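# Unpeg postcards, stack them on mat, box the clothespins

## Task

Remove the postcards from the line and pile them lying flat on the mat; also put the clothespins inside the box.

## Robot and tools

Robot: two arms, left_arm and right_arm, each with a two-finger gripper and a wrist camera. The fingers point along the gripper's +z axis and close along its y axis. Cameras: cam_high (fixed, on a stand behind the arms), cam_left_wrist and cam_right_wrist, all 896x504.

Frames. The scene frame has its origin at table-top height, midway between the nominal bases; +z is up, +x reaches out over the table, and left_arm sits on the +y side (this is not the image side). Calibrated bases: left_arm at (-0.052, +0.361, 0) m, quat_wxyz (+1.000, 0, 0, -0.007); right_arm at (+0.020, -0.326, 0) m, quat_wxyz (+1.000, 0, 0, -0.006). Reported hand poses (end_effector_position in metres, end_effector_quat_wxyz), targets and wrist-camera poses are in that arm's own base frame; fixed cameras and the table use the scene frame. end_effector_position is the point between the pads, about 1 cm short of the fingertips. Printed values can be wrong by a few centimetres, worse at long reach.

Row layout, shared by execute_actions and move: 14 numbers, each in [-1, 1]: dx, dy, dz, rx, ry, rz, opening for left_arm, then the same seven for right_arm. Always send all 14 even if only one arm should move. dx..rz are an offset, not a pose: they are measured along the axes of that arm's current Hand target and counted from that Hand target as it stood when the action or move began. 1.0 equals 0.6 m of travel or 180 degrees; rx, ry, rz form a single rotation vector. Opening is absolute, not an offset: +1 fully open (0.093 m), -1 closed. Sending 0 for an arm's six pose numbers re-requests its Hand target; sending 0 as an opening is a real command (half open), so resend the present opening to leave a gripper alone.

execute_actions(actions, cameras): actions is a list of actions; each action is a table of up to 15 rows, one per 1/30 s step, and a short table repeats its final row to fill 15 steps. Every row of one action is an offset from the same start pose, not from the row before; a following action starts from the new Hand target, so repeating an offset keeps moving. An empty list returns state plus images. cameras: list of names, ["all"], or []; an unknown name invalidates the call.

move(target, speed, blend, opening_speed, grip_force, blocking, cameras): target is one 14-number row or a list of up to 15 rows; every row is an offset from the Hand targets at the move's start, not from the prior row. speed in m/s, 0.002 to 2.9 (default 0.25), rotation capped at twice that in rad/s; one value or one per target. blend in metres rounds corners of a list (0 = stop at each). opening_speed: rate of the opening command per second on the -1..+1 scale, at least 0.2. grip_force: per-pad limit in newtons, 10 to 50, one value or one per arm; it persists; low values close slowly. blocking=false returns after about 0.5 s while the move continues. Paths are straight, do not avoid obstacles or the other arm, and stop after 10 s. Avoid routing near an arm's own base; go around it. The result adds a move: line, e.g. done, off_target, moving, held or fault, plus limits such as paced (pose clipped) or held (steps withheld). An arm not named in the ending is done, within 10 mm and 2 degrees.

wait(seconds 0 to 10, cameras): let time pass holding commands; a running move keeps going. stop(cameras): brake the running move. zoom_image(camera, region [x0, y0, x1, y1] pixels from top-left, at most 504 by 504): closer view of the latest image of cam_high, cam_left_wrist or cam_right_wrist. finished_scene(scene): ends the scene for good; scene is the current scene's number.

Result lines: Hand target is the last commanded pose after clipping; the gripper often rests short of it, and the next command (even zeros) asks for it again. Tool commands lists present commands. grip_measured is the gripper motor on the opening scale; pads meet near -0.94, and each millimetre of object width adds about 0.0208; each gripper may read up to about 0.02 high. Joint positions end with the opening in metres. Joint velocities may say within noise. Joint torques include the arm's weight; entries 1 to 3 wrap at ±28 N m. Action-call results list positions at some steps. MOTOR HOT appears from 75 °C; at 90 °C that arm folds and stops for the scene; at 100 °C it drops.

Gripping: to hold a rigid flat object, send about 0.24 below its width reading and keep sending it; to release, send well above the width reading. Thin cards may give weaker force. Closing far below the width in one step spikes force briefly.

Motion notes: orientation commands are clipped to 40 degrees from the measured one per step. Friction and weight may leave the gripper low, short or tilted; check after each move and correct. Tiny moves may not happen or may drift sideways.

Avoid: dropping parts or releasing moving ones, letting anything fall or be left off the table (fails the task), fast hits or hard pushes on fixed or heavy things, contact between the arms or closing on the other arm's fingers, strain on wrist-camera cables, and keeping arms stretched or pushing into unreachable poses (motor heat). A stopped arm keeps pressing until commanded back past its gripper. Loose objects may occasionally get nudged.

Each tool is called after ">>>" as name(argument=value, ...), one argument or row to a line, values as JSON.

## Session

>>> execute_actions(
  actions=[],
)

Scene clock: 0.00 s.
left_arm: end_effector_position=(+0.3820, +0.0423, +0.0718) grip_measured=+1.000 end_effector_quat_wxyz=(+0.551, -0.100, +0.821, +0.115) | right_arm: end_effector_position=(+0.3604, -0.0652, +0.0882) grip_measured=+1.000 end_effector_quat_wxyz=(+0.547, +0.168, +0.806, -0.153)
Joint positions: left_arm=[-0.035 1.622 0.362 0.86 -0.336 -0.052 0.093] | right_arm=[0.033 1.488 0.338 0.739 0.476 0.129 0.093]
Joint velocities: within noise
Joint torques (N m): no reading
Motor temperatures (°C): left_arm=[21 22 19 21 20 20 19] | right_arm=[19 20 20 18 20 21 19]
Heat: left arm: 22 °C; right arm: 21 °C.
Hand target: left_arm +0.3851, +0.0422, +0.0783; +0.559, -0.101, +0.815, +0.114 | right_arm +0.3656, -0.0652, +0.1002; +0.564, +0.172, +0.794, -0.150
Tool commands: left_gripper/opening=+1.0 right_gripper/opening=+1.0

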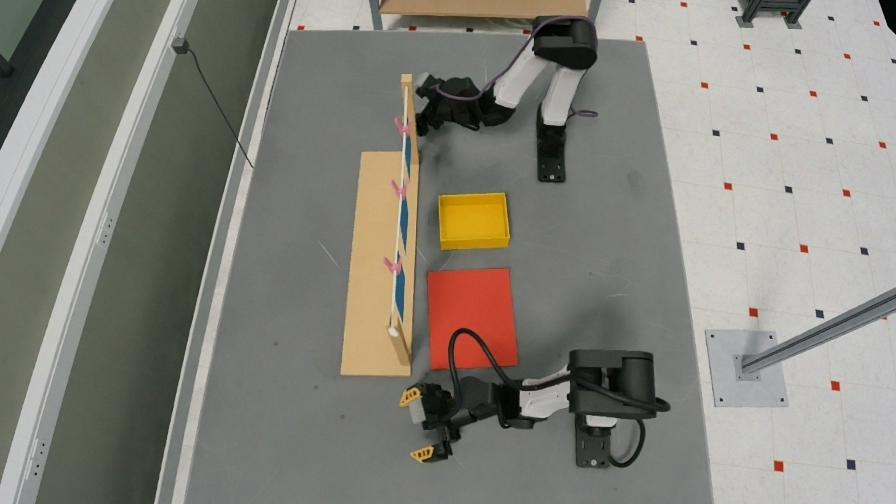

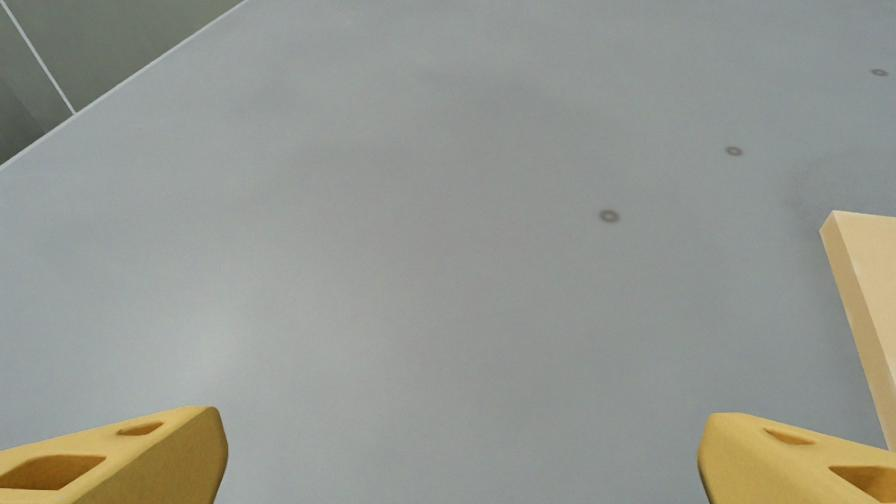

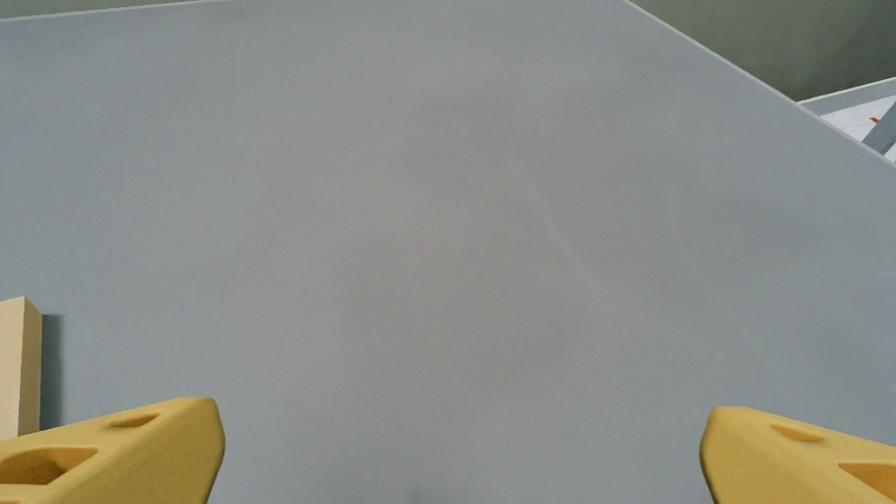

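>>> move(
  target=[
    [-0.0737,-0.1453,-0.1,0.1723,-0.0574,0.0204,0,-0.3158,0.0973,-0.4343,-0.2585,0.0165,-0.1112,1],
    [-0.1473,-0.2907,-0.2013,0.3447,-0.1148,0.0408,0,-0.3913,0.5242,-0.5047,-0.5171,0.033,-0.2225,1],
  ],
  speed=0.4,
  blend=[0.08,0],
  cameras=["all"],
)

Scene clock: 12.97 s.
left_arm: end_effector_position=(+0.3545, -0.1530, +0.1770) grip_measured=+0.003 end_effector_quat_wxyz=(+0.639, +0.262, +0.671, -0.270) | right_arm: end_effector_position=(+0.3232, +0.3199, +0.3923) grip_measured=+1.000 end_effector_quat_wxyz=(+0.382, -0.519, +0.704, +0.300)
Joint positions: left_arm=[-0.151 1.481 0.391 1.043 0.62 -0.002 0.045] | right_arm=[0.568 1.826 2.272 -1.144 -0.604 -0.413 0.093]
Joint torques (N m): left_arm=[-0.39 -4.11 8.18 2.48 -0.01 0.14] | right_arm=[0.02 -7.54 7.94 1.61 -0.42 -0.14]
Heat: left arm: 24 °C; right arm: 22 °C.
Hand target: left_arm +0.3602, -0.1569, +0.1904; +0.653, +0.270, +0.654, -0.271 | right_arm +0.3208, +0.3229, +0.4053; +0.397, -0.527, +0.687, +0.304
Off the commanded pose: left_arm 0.015 m, 3 deg | right_arm 0.014 m, 3 deg.
move: off_target (left_arm, right_arm)

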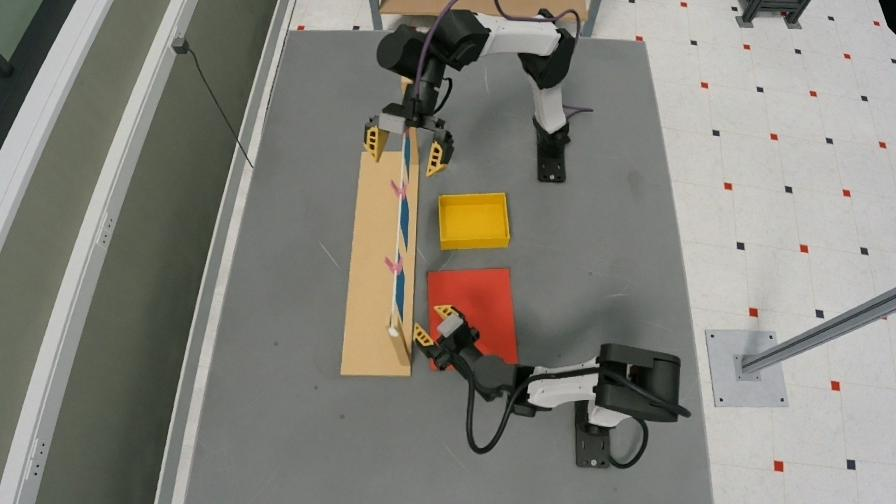

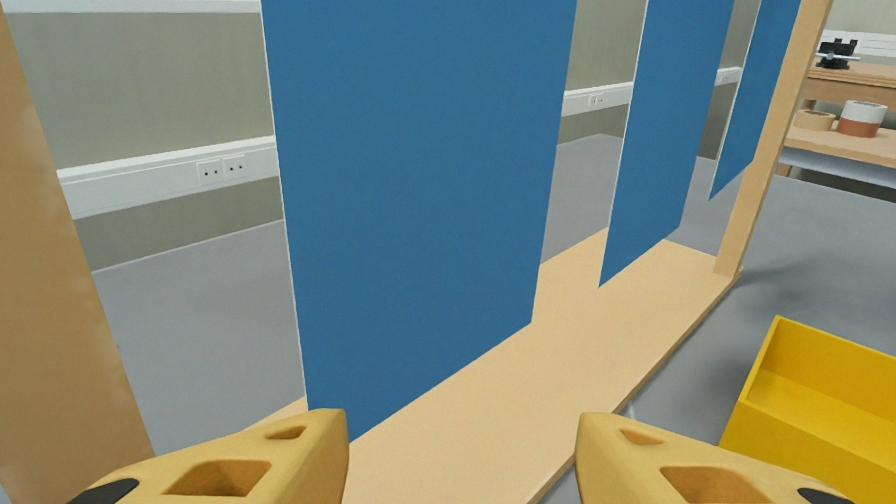

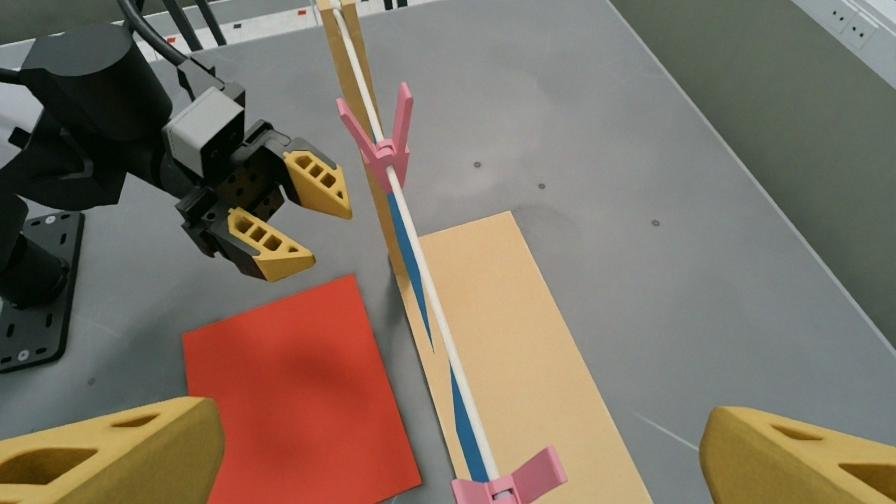

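>>> move(
  target=[
    [-0.1109,-0.0566,0.0035,-0.125,0,0,0,0.0503,0.161,-0.0207,0,0,0,0.3],
    [-0.2217,-0.1132,0.007,-0.25,0,0,0,0.3028,0.2381,0.1153,-0.0675,-0.3019,0.2914,0.3],
  ],
  speed=0.35,
  blend=[0.05,0],
  cameras=["all"],
)

Scene clock: 25.03 s.
left_arm: end_effector_position=(+0.3138, -0.2055, +0.3118) grip_measured=+0.003 end_effector_quat_wxyz=(+0.702, +0.008, +0.712, +0.003) | right_arm: end_effector_position=(+0.1765, +0.3332, +0.1674) grip_measured=+0.301 end_effector_quat_wxyz=(+0.378, -0.042, +0.687, +0.619)
Joint positions: left_arm=[-0.952 1.217 0.796 0.399 -0.945 -0.002 0.045] | right_arm=[1.083 1.559 0.235 1.376 -0.001 0.962 0.06]
Joint torques (N m): left_arm=[-0.35 -3.52 10.24 1.9 -0.22 0.14] | right_arm=[0.29 -3.88 4.14 3.61 0.21 -0.02]
Motor temperatures (°C): left_arm=[21 22 23 25 20 20 19] | right_arm=[19 23 22 24 21 21 19]
Heat: left arm: 25 °C; right arm: 24 °C.
Hand target: left_arm +0.3153, -0.2079, +0.3234; +0.707, +0.000, +0.707, +0.000 | right_arm +0.1749, +0.3301, +0.2132; +0.433, -0.028, +0.559, +0.707
Off the commanded pose: left_arm 0.012 m, 1 deg | right_arm 0.046 m, 19 deg.
joint sent to its limit (right arm) — joint 4 (wrist pitch), upper limit. The joint targets are off in orientation, not in position.
move: off_target (left_arm, right_arm)

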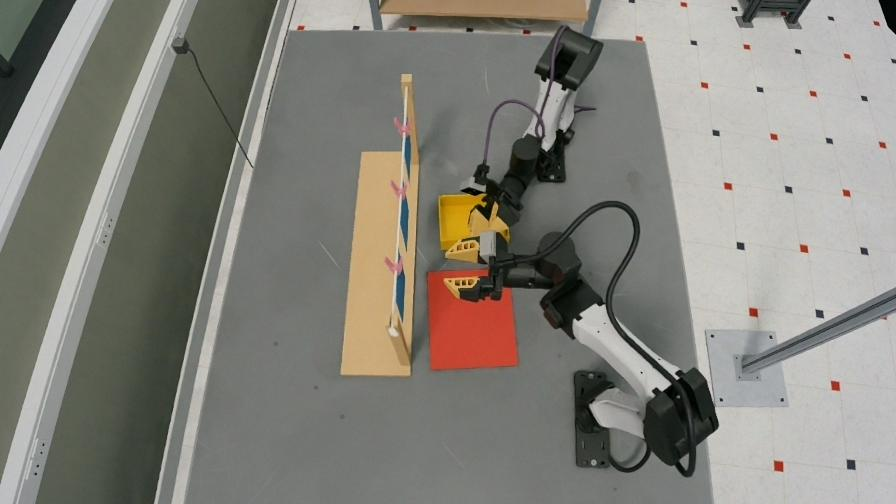

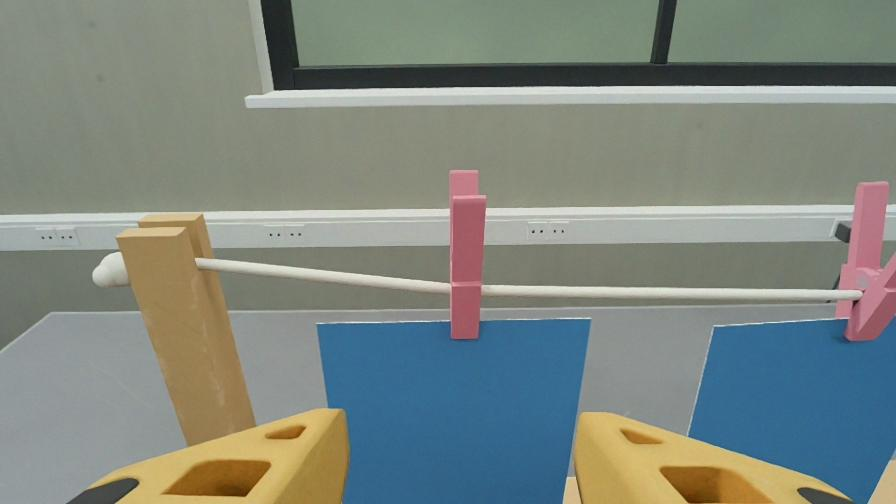

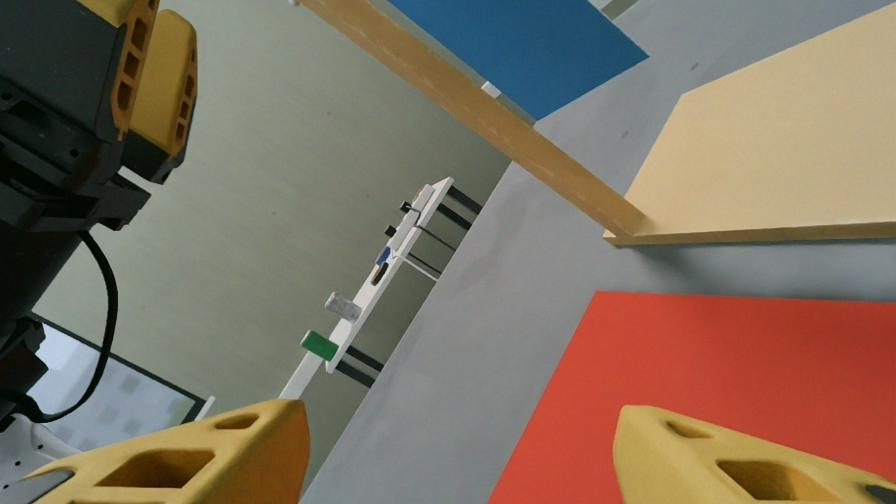

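>>> move(
  target=[
    [-0.02,-0.0108,0.1433,0,0,0,0,0.0238,0.0175,0.0958,0.0392,-0.0025,0.0539,0.3],
    [-0.02,-0.0108,0.1433,0,0,0,-0.95,0.0238,0.0175,0.0958,0.0392,-0.0025,0.0539,0.3],
    [-0.0058,-0.0108,0.1707,0,0.3056,0,-0.95,0.0238,0.0175,0.0958,0.0392,-0.0025,0.0539,0.3],
  ],
  speed=[0.15,0.2,0.35],
  cameras=["all"],
)

Scene clock: 30.80 s.
left_arm: end_effector_position=(+0.4168, -0.2094, +0.3266) grip_measured=-0.899 end_effector_quat_wxyz=(+0.328, +0.006, +0.945, +0.000) | right_arm: end_effector_position=(+0.1843, +0.3840, +0.1991) grip_measured=+0.301 end_effector_quat_wxyz=(+0.360, +0.037, +0.655, +0.663)
Joint positions: left_arm=[-0.589 2.151 2.742 -1.578 -0.349 -0.472 0.002] | right_arm=[1.192 1.681 0.451 1.373 0.174 1.106 0.06]
Joint torques (N m): left_arm=[-0.01 -8.57 7.3 1.45 -0.11 0.04] | right_arm=[0.17 -5.59 6.67 2.81 0.15 0.01]
Heat: left arm: 26 °C; right arm: 26 °C.
Hand target: left_arm +0.4177, -0.2145, +0.3268; +0.300, +0.000, +0.954, +0.000 | right_arm +0.1848, +0.3851, +0.2355; +0.375, +0.049, +0.600, +0.706
Off the commanded pose: left_arm 0.005 m, 3 deg | right_arm 0.036 m, 8 deg.
joint sent to its limit (left arm) — joint 4 (wrist pitch), lower limit. The joint targets are off in orientation, not in position.
move: off_target (left_arm, right_arm); target 2's new opening was sent with left_arm's hand 0.014 m and 2 deg from that target

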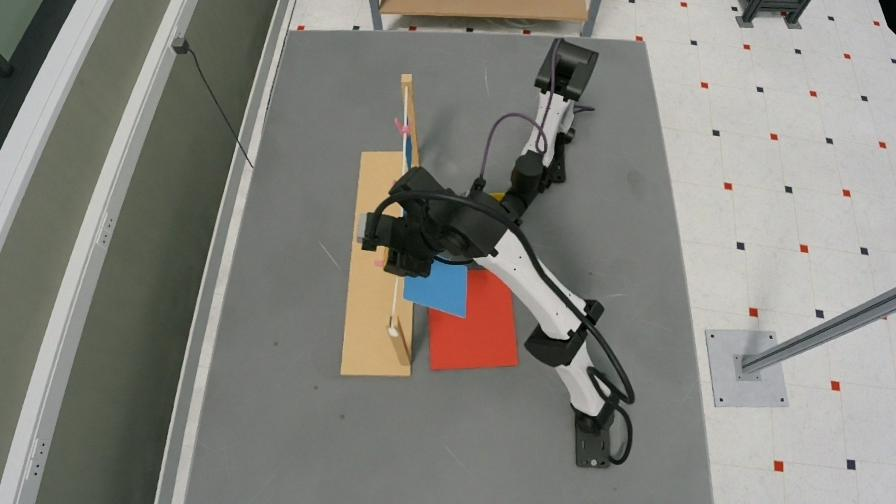

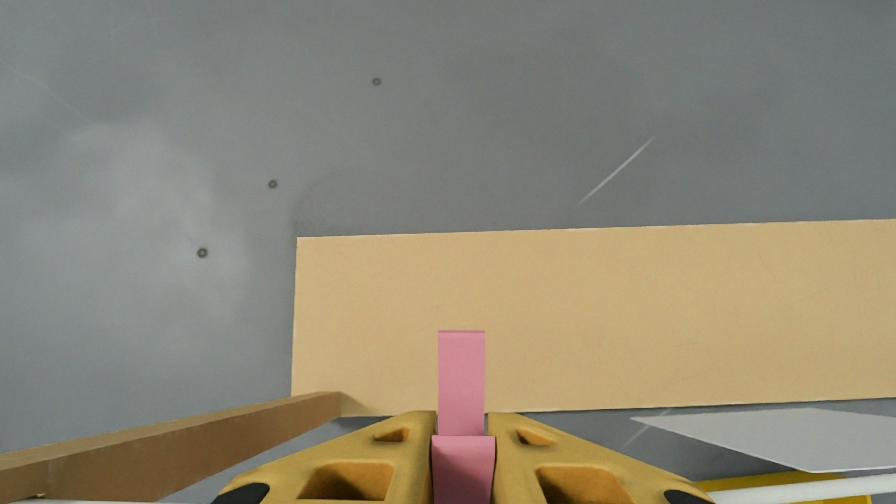

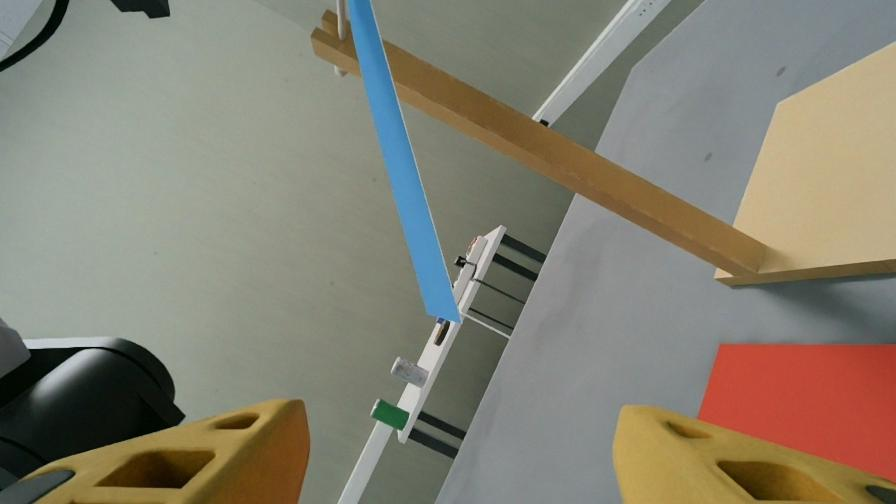

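>>> move(
  target=[
    [0,0,0,0,0,0,-0.95,0.0118,-0.0118,0.1386,0,0,0,0.3],
    [0,0,0,0,0,0,-0.95,0.0118,-0.0118,0.1386,0,0,0,-1],
  ],
  speed=[0.2,0.2],
  cameras=["cam_right_wrist"],
)

Scene clock: 33.63 s.
left_arm: end_effector_position=(+0.4162, -0.2093, +0.3261) grip_measured=-0.899 end_effector_quat_wxyz=(+0.327, +0.006, +0.945, +0.000) | right_arm: end_effector_position=(+0.2242, +0.4547, +0.2257) grip_measured=-0.989 end_effector_quat_wxyz=(+0.369, +0.045, +0.632, +0.680)
Joint positions: left_arm=[-0.589 2.151 2.742 -1.581 -0.347 -0.472 0.002] | right_arm=[1.166 1.884 0.81 1.275 0.161 1.113 0]
Joint torques (N m): left_arm=[0.01 -8.57 7.3 1.52 -0.11 0.05] | right_arm=[-0.75 -7.76 7.08 2.25 -0.09 0]
Heat: left arm: 26 °C; right arm: 27 °C.
Hand target: left_arm +0.4176, -0.2144, +0.3268; +0.300, +0.000, +0.954, +0.000 | right_arm +0.2261, +0.4566, +0.2494; +0.374, +0.049, +0.600, +0.706
Off the commanded pose: left_arm 0.005 m, 3 deg | right_arm 0.024 m, 5 deg.
joint sent to its limit (left arm) — joint 4 (wrist pitch), lower limit. The joint targets are off in orientation, not in position.
move: off_target (left_arm, right_arm); target 2's new opening was sent with right_arm's hand 0.024 m and 5 deg from that target
Images, in order (width x height): cam_right_wrist 896x504.

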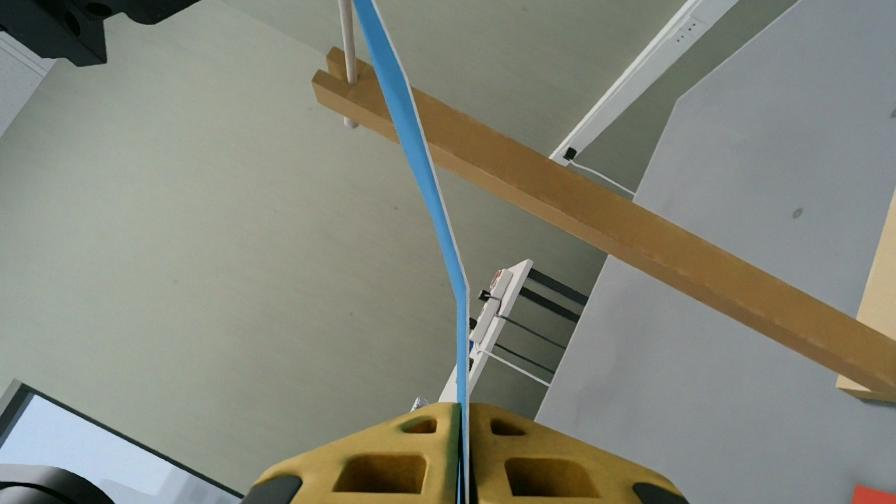

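>>> move(
  target=[
    [0,0,0,0,0,0,-0.95,0.0731,-0.016,-0.0528,0,0,0,-1],
    [0,0,0,0,0,0,0,0.0731,-0.016,-0.0528,0,0,0,-1],
    [0,0,-0.1167,0,0,0,0,0.1388,-0.0632,-0.084,0.2762,0.0717,0.1183,-1],
    [0.1673,0.1408,-0.1028,0.143,-0.106,0.074,0,0.2117,-0.2323,-0.1367,0.2762,0.0717,0.1183,-1],
  ],
  speed=[0.15,0.2,0.25,0.3],
  blend=[0,0,0.03,0],
  cameras=["all"],
)

Scene clock: 41.87 s.
left_arm: end_effector_position=(+0.2994, -0.1292, +0.3176) grip_measured=-0.003 end_effector_quat_wxyz=(+0.434, +0.170, +0.868, -0.173) | right_arm: end_effector_position=(+0.1563, +0.4678, +0.0617) grip_measured=-0.989 end_effector_quat_wxyz=(+0.121, +0.224, +0.856, +0.449)
Joint positions: left_arm=[-0.287 1.104 1.298 -0.812 0.235 -0.021 0.045] | right_arm=[1.324 1.901 0.958 0.323 0.223 1.72 0]
Joint torques (N m): left_arm=[0.57 -3.85 5.49 2.4 0.11 0.22] | right_arm=[-0.75 -7.83 4.01 1.75 0.19 0.02]
Heat: left arm: 26 °C; right arm: 28 °C.
Hand target: left_arm +0.3000, -0.1299, +0.3198; +0.443, +0.175, +0.861, -0.176 | right_arm +0.1584, +0.4648, +0.0555; +0.120, +0.230, +0.856, +0.446
Off the commanded pose: left_arm 0.002 m, 1 deg | right_arm 0.007 m, 1 deg.
move: done

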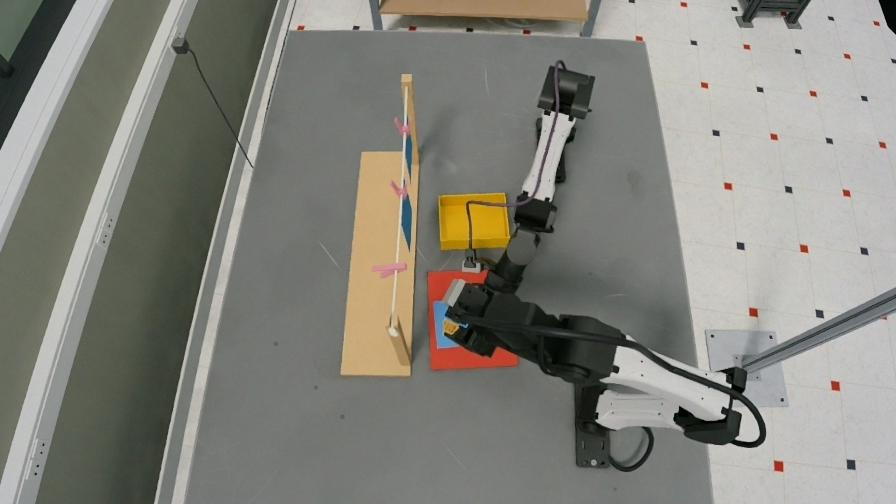

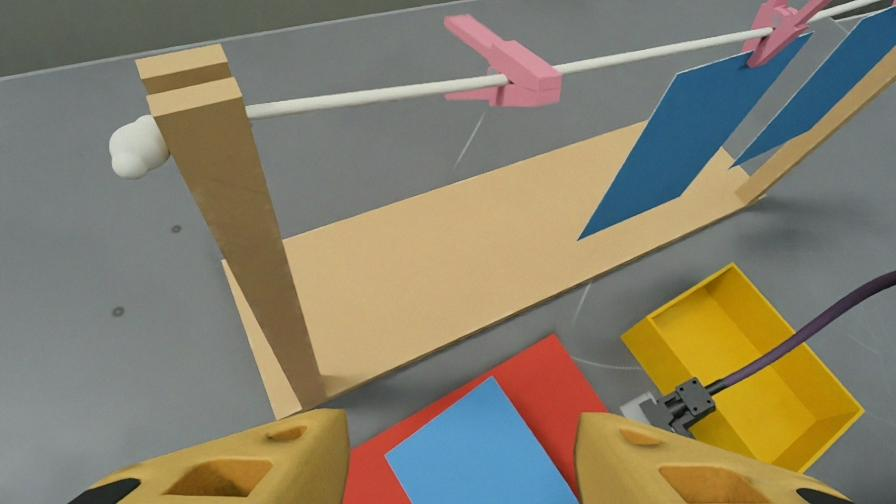

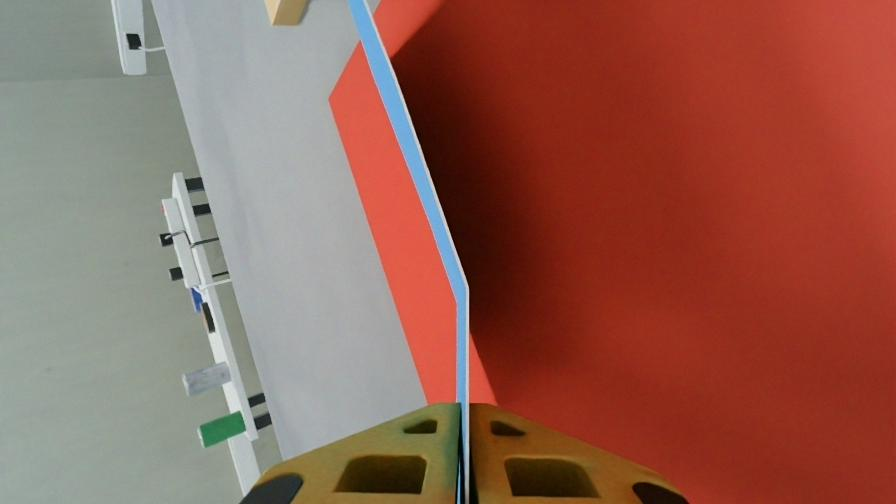

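>>> move(
  target=[
    [0,0,0,0,0,0,0,0,-0.0273,0.0191,0,0,0,-1],
    [0,0,0,0,0,0,0,0,-0.0273,0.0191,0,0,0,-0.5],
    [0,0,0,0,0,0,0,0,-0.0342,0.024,0.0833,0,0,-0.5],
    [0.0463,-0.0344,0.1485,0.1069,-0.08,0.056,0,0,-0.004,-0.0887,0.0833,0,0,-0.5],
    [0.0925,-0.0688,0.297,0.2138,-0.1597,0.1121,0,-0.1715,0.2277,-0.4735,-0.096,0.065,-0.406,-0.5],
    [0.0925,-0.0688,0.297,0.2138,-0.1597,0.1121,0,-0.43,0.3448,-0.4078,-0.1368,0.0925,-0.58,1],
  ],
  speed=[0.1,0.2,0.1,0.15,0.35,0.35],
  blend=[0,0,0,0.015,0.06,0],
  opening_speed=1.5,
  cameras=["all"],
)

Scene clock: 54.67 s.
left_arm: end_effector_position=(+0.3731, -0.2361, +0.1767) grip_measured=-0.003 end_effector_quat_wxyz=(+0.572, +0.397, +0.593, -0.404) | right_arm: end_effector_position=(+0.3415, +0.2618, +0.3547) grip_measured=+1.000 end_effector_quat_wxyz=(-0.339, +0.604, -0.630, -0.352)
Joint positions: left_arm=[-0.247 1.803 0.721 1.048 0.958 0.002 0.045] | right_arm=[0.334 1.98 2.387 -1.486 -0.935 -0.942 0.093]
Joint torques (N m): left_arm=[-0.42 -6.46 7.32 2.23 0.01 0.11] | right_arm=[-0.14 -8.18 7.43 1 -0.59 -0.16]
Heat: left arm: 28 °C; right arm: 26 °C.
Hand target: left_arm +0.3758, -0.2399, +0.1830; +0.580, +0.405, +0.579, -0.405 | right_arm +0.3405, +0.2646, +0.3652; -0.354, +0.612, -0.613, -0.353
Off the commanded pose: left_arm 0.008 m, 2 deg | right_arm 0.011 m, 3 deg.
move: off_target (right_arm); target 2's new opening was sent with right_arm's hand 0.023 m and 3 deg from that target; target 6's new opening was sent with right_arm's hand 0.011 m and 3 deg from that target

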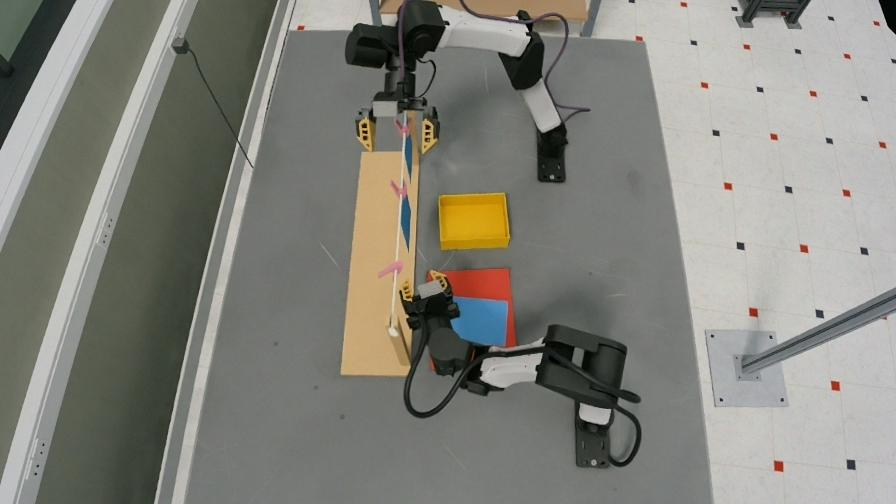

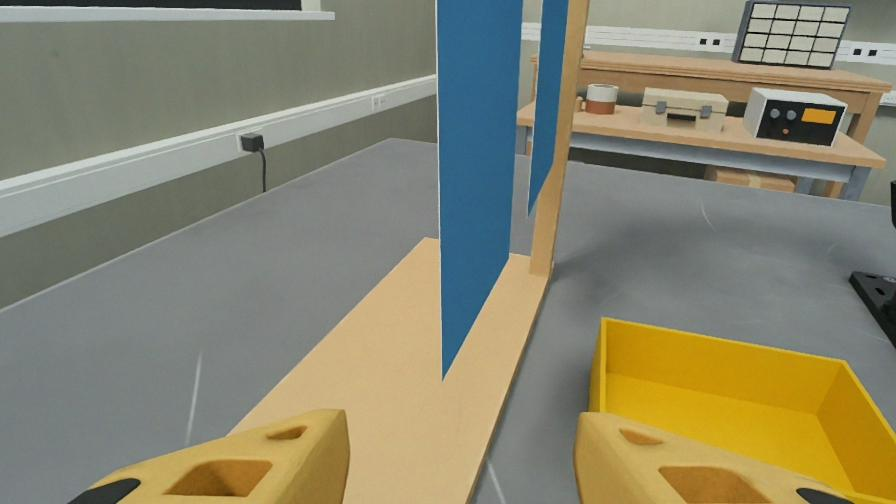

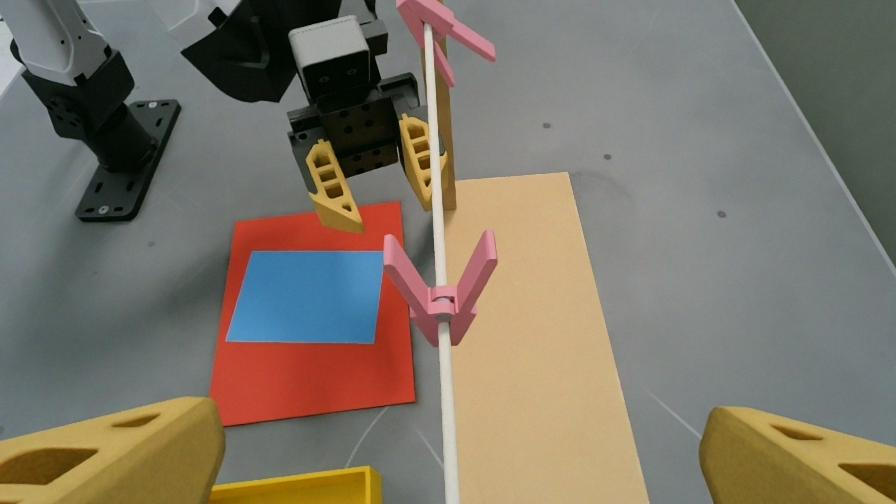

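>>> move(
  target=[
    [0.0283,-0.0053,0.156,0,0,0,0,-0.0025,0.0017,0.1333,0,0,0,1],
    [0.0283,-0.0053,0.156,0,0,0,-1,-0.0025,0.0017,0.1333,0,0,0,-1],
  ],
  speed=[0.12,0.2],
  opening_speed=1.5,
  cameras=["cam_left_wrist","cam_right_wrist"],
)

Scene clock: 59.63 s.
left_arm: end_effector_position=(+0.3970, -0.3258, +0.1624) grip_measured=-0.970 end_effector_quat_wxyz=(+0.572, +0.408, +0.582, -0.410) | right_arm: end_effector_position=(+0.3450, +0.3365, +0.3082) grip_measured=-0.801 end_effector_quat_wxyz=(-0.332, +0.610, -0.624, -0.358)
Joint positions: left_arm=[-0.455 2.022 0.954 1.052 0.778 0.001 0] | right_arm=[0.506 1.967 2.128 -1.088 -0.856 -0.739 0.007]
Joint torques (N m): left_arm=[-0.12 -8.16 8.2 2.07 -0.23 0.11] | right_arm=[-0.2 -13.38 4.57 1.37 -0.37 0.02]
Heat: left arm: 28 °C; right arm: 25 °C.
Hand target: left_arm +0.4051, -0.3289, +0.1662; +0.580, +0.405, +0.579, -0.405 | right_arm +0.3396, +0.3346, +0.3265; -0.354, +0.612, -0.613, -0.353
Off the commanded pose: left_arm 0.009 m, 1 deg | right_arm 0.019 m, 3 deg.
move: off_target (right_arm); target 2's new opening was sent with right_arm's hand 0.020 m and 3 deg from that target
Images, in order (width x height): cam_left_wrist 896x504, cam_right_wrist 896x504.

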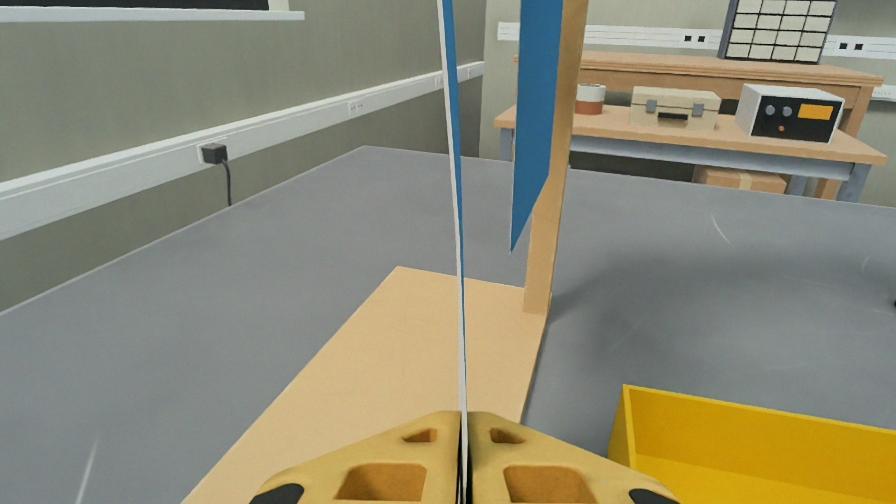

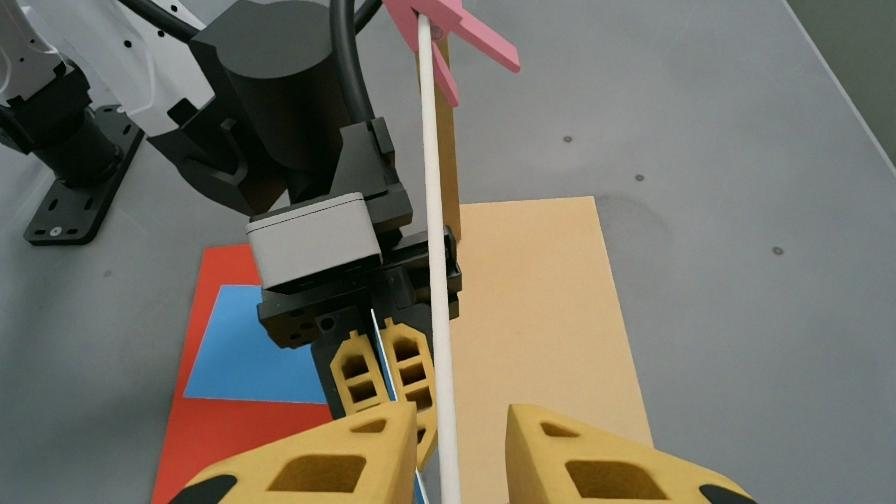

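>>> move(
  target=[
    [0,0,0,0,0,0,-1,-0.0794,0,-0.0458,0,0,0,-1],
    [-0.0317,-0.1593,-0.074,0,0,0,-1,-0.0103,0.1,-0.2273,0,0,0,-1],
    [-0.0233,-0.0709,-0.3025,0.2171,0.0893,0.5054,-1,0.2533,0.235,-0.0172,0,0,0,-1],
    [0.1517,-0.0709,-0.3025,0.2171,0.0893,0.5054,-1,0.4267,0.235,0.0828,0,0,0,-1],
  ],
  speed=[0.1,0.25,0.28,0.18],
  blend=[0.01,0.03,0.03,0],
  cameras=["all"],
)

Scene clock: 68.67 s.
left_arm: end_effector_position=(+0.3061, -0.1731, +0.0773) grip_measured=-0.970 end_effector_quat_wxyz=(+0.527, +0.819, +0.209, +0.086) | right_arm: end_effector_position=(+0.2009, +0.2478, +0.0811) grip_measured=-0.783 end_effector_quat_wxyz=(-0.352, +0.612, -0.617, -0.348)
Joint positions: left_arm=[-0.137 1.548 0.527 0.279 0.879 2.096 0] | right_arm=[0.476 1.399 0.53 -0.036 -0.864 -0.771 0.008]
Joint torques (N m): left_arm=[0.57 -4.52 4.36 1.87 0.47 0.12] | right_arm=[0.43 -3.69 3.82 1.45 -0.44 0.07]
Heat: left arm: 28 °C; right arm: 26 °C.
Hand target: left_arm +0.3027, -0.1732, +0.0748; +0.461, +0.886, +0.040, +0.021 | right_arm +0.1987, +0.2499, +0.0798; -0.354, +0.612, -0.613, -0.353
Off the commanded pose: left_arm 0.004 m, 23 deg | right_arm 0.003 m, 1 deg.
joint sent to its limit (left arm) — joint 6 (wrist roll), upper limit. The joint targets are off in orientation, not in position.
move: off_target (left_arm)

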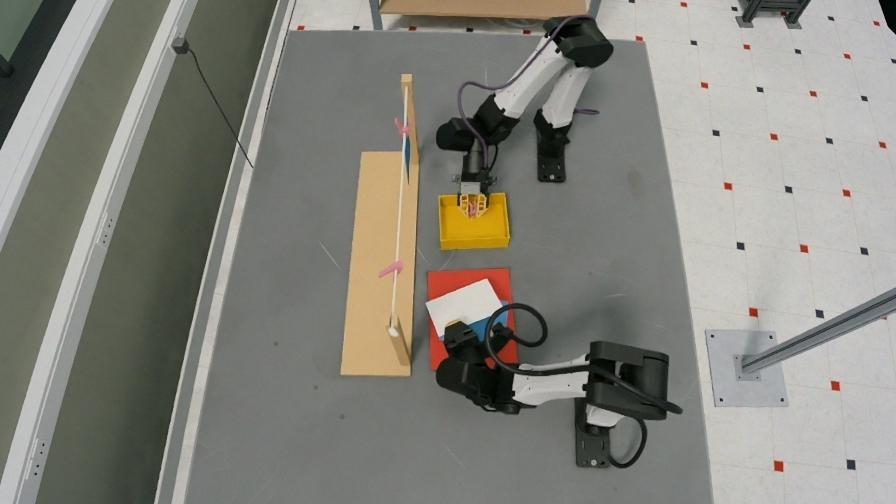

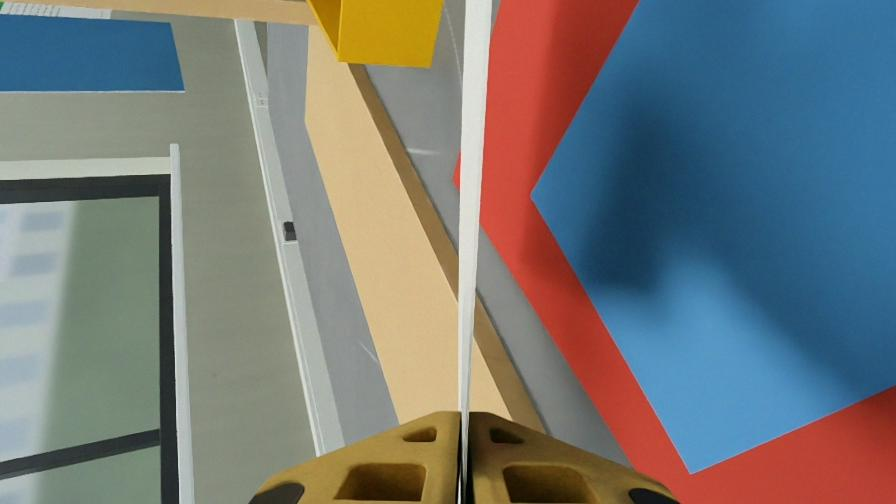

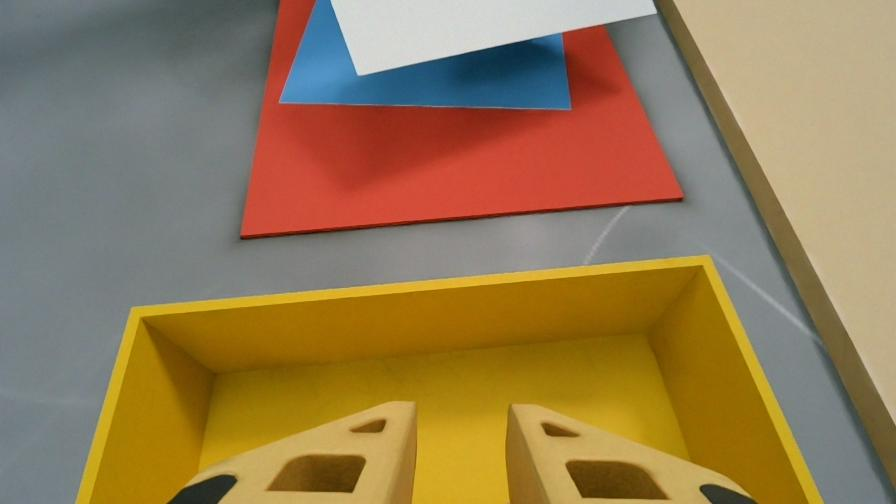

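>>> move(
  target=[
    [-0.0332,-0.0563,0.036,0,0,0,-1,0,0,0,0,0,0,0],
    [-0.0332,-0.0563,0.036,0,0,0,-0.5,-0.1876,0,-0.1083,0,0,0,0],
    [-0.0332,-0.0631,0.0407,0.0833,0,0,-0.5,-0.2675,0,-0.27,0,0,0,0],
    [-0.0637,-0.0597,-0.0733,0.0833,0,0,-0.5,-0.28,-0.03,-0.35,0,0,0,0],
    [-0.0197,0.2253,-0.1867,-0.1,-0.055,-0.25,-0.5,-0.2913,-0.1,-0.4953,0,0,0,0],
    [0.1243,0.4007,0.2573,-0.1956,-0.1106,-0.4986,0,-0.2697,-0.2383,-0.4828,0,0,0,1],
  ],
  speed=[0.12,0.2,0.2,0.15,0.35,0.35],
  blend=[0,0,0,0.015,0.05,0],
  opening_speed=2,
  cameras=["all"],
)

Scene clock: 82.33 s.
left_arm: end_effector_position=(+0.2794, -0.1502, +0.1990) grip_measured=-0.503 end_effector_quat_wxyz=(+0.531, +0.767, +0.335, -0.130) | right_arm: end_effector_position=(+0.2504, +0.0955, +0.3539) grip_measured=-0.001 end_effector_quat_wxyz=(+0.447, -0.525, +0.675, +0.262)
Joint positions: left_arm=[0.007 1.411 1.018 -0.821 1.128 2.098 0.021] | right_arm=[-0.218 1.352 1.659 -1.579 -1.066 -1.364 0.045]
Joint torques (N m): left_arm=[0.35 -4.29 8.91 0.69 0.7 0.11] | right_arm=[-0.81 -4.27 7.46 0.63 -0.75 -0.22]
Heat: left arm: 27 °C; right arm: 25 °C.
Hand target: left_arm +0.2827, -0.1510, +0.2088; +0.524, +0.789, +0.270, -0.173 (not the last commanded pose) | right_arm +0.2486, +0.0963, +0.3684; +0.354, -0.612, +0.613, +0.353 (not the last commanded pose)
Tool commands: left_gripper/opening=-0.5 right_gripper/opening=+0.0
Off the commanded pose: left_arm 0.305 m, 59 deg | right_arm 0.093 m, 19 deg.
joint sent to its limit (left arm) — joint 6 (wrist roll), upper limit.
joint sent to its limit (right arm) — joint 4 (wrist pitch), lower limit.
move: off_target (left_arm, right_arm; path cut at 10 s); path passed 4 of 6 targets; target 6's new opening was not sent; target 2's new opening was sent with left_arm's hand 0.009 m and 23 deg from that target

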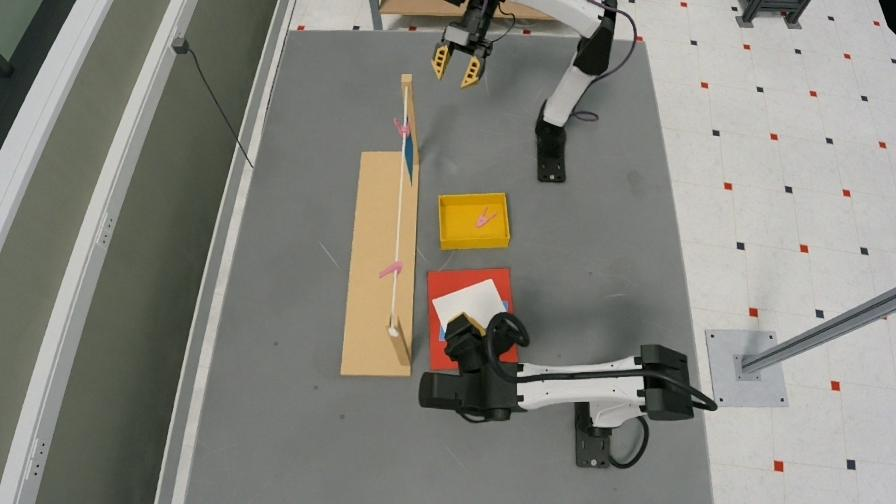

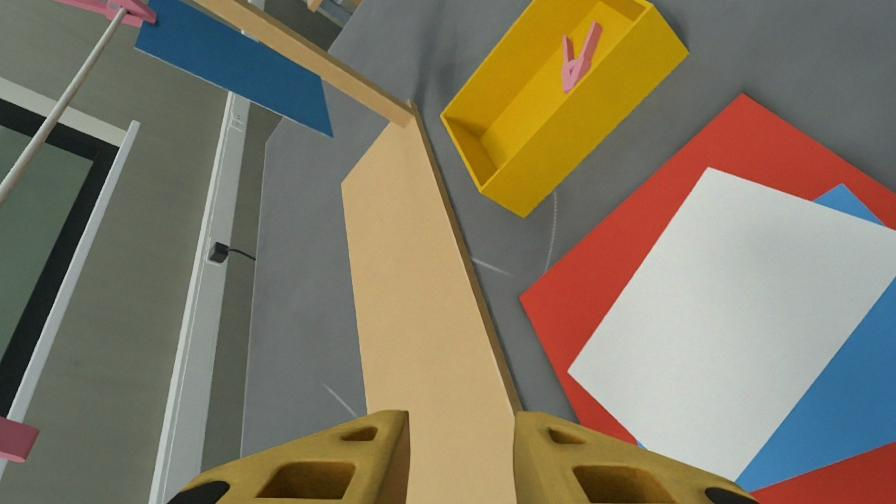

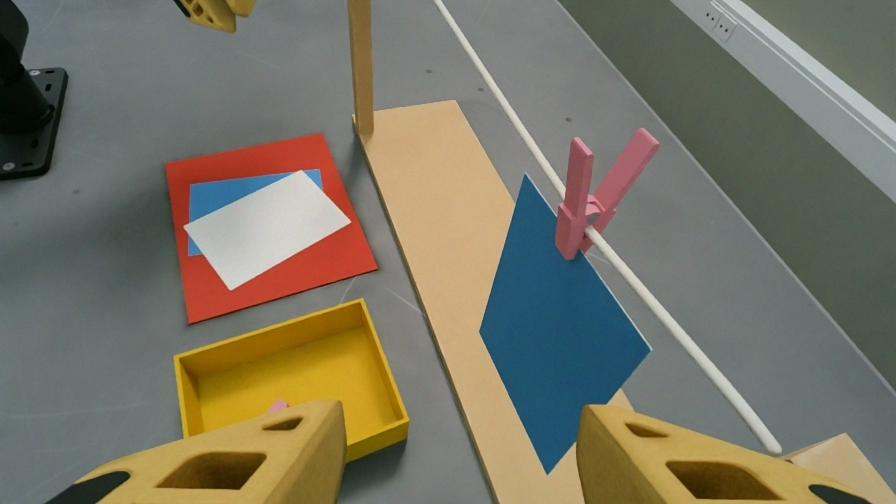

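>>> move(
  target=[0.0805,0.186,0.349,-0.1321,-0.0819,-0.3036,0,-0.0433,-0.174,0.063,0,0,0,1],
  speed=0.35,
  cameras=["cam_left_wrist","cam_right_wrist"],
)

Scene clock: 86.47 s.
left_arm: end_effector_position=(+0.3856, -0.3617, +0.1773) grip_measured=-0.003 end_effector_quat_wxyz=(+0.548, +0.434, +0.568, -0.434) | right_arm: end_effector_position=(+0.3529, +0.1384, +0.3600) grip_measured=+1.000 end_effector_quat_wxyz=(+0.414, -0.563, +0.642, +0.314)
Joint positions: left_arm=[-0.523 2.021 1.054 0.935 0.798 0.005 0.045] | right_arm=[-0.025 1.834 2.177 -1.586 -1.064 -1.27 0.093]
Joint torques (N m): left_arm=[-0.49 -8.46 7.71 2.35 -0.24 0.11] | right_arm=[0.17 -7.23 7.38 0.76 -0.73 -0.02]
Heat: left arm: 27 °C; right arm: 25 °C.
Hand target: left_arm +0.3910, -0.3659, +0.1821; +0.561, +0.431, +0.560, -0.430 | right_arm +0.3531, +0.1418, +0.3721; +0.354, -0.612, +0.613, +0.353
Off the commanded pose: left_arm 0.008 m, 2 deg | right_arm 0.013 m, 11 deg.
joint read past its limit (right arm) — joint 4 (wrist pitch), lower limit.
joint sent to its limit (right arm) — joint 4 (wrist pitch), lower limit. The joint targets are off in orientation, not in position.
move: off_target (right_arm)
Images, in order (width x height): cam_left_wrist 896x504, cam_right_wrist 896x504.

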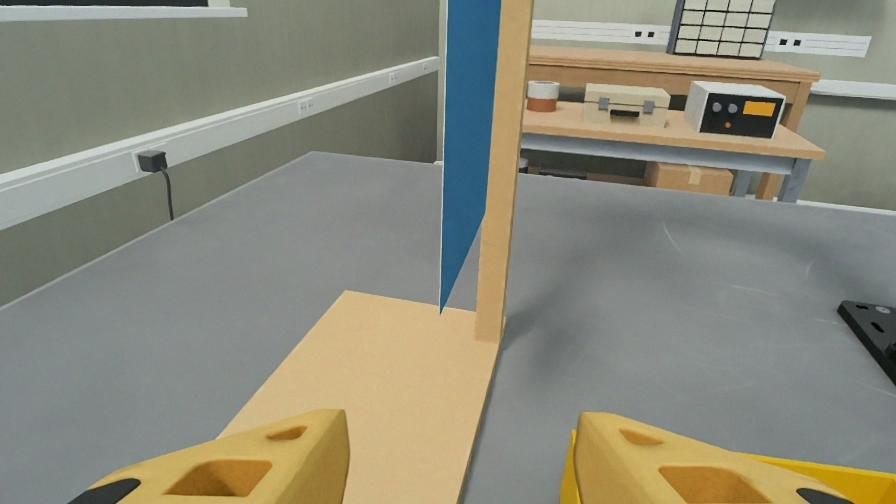

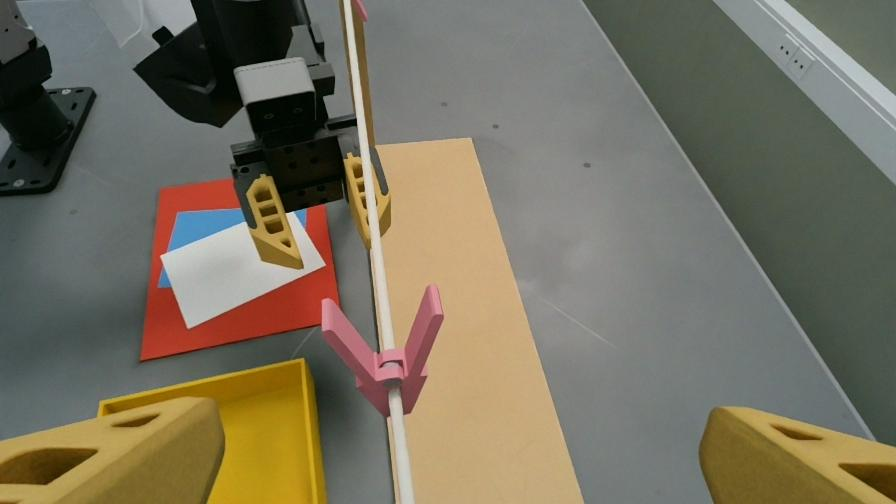

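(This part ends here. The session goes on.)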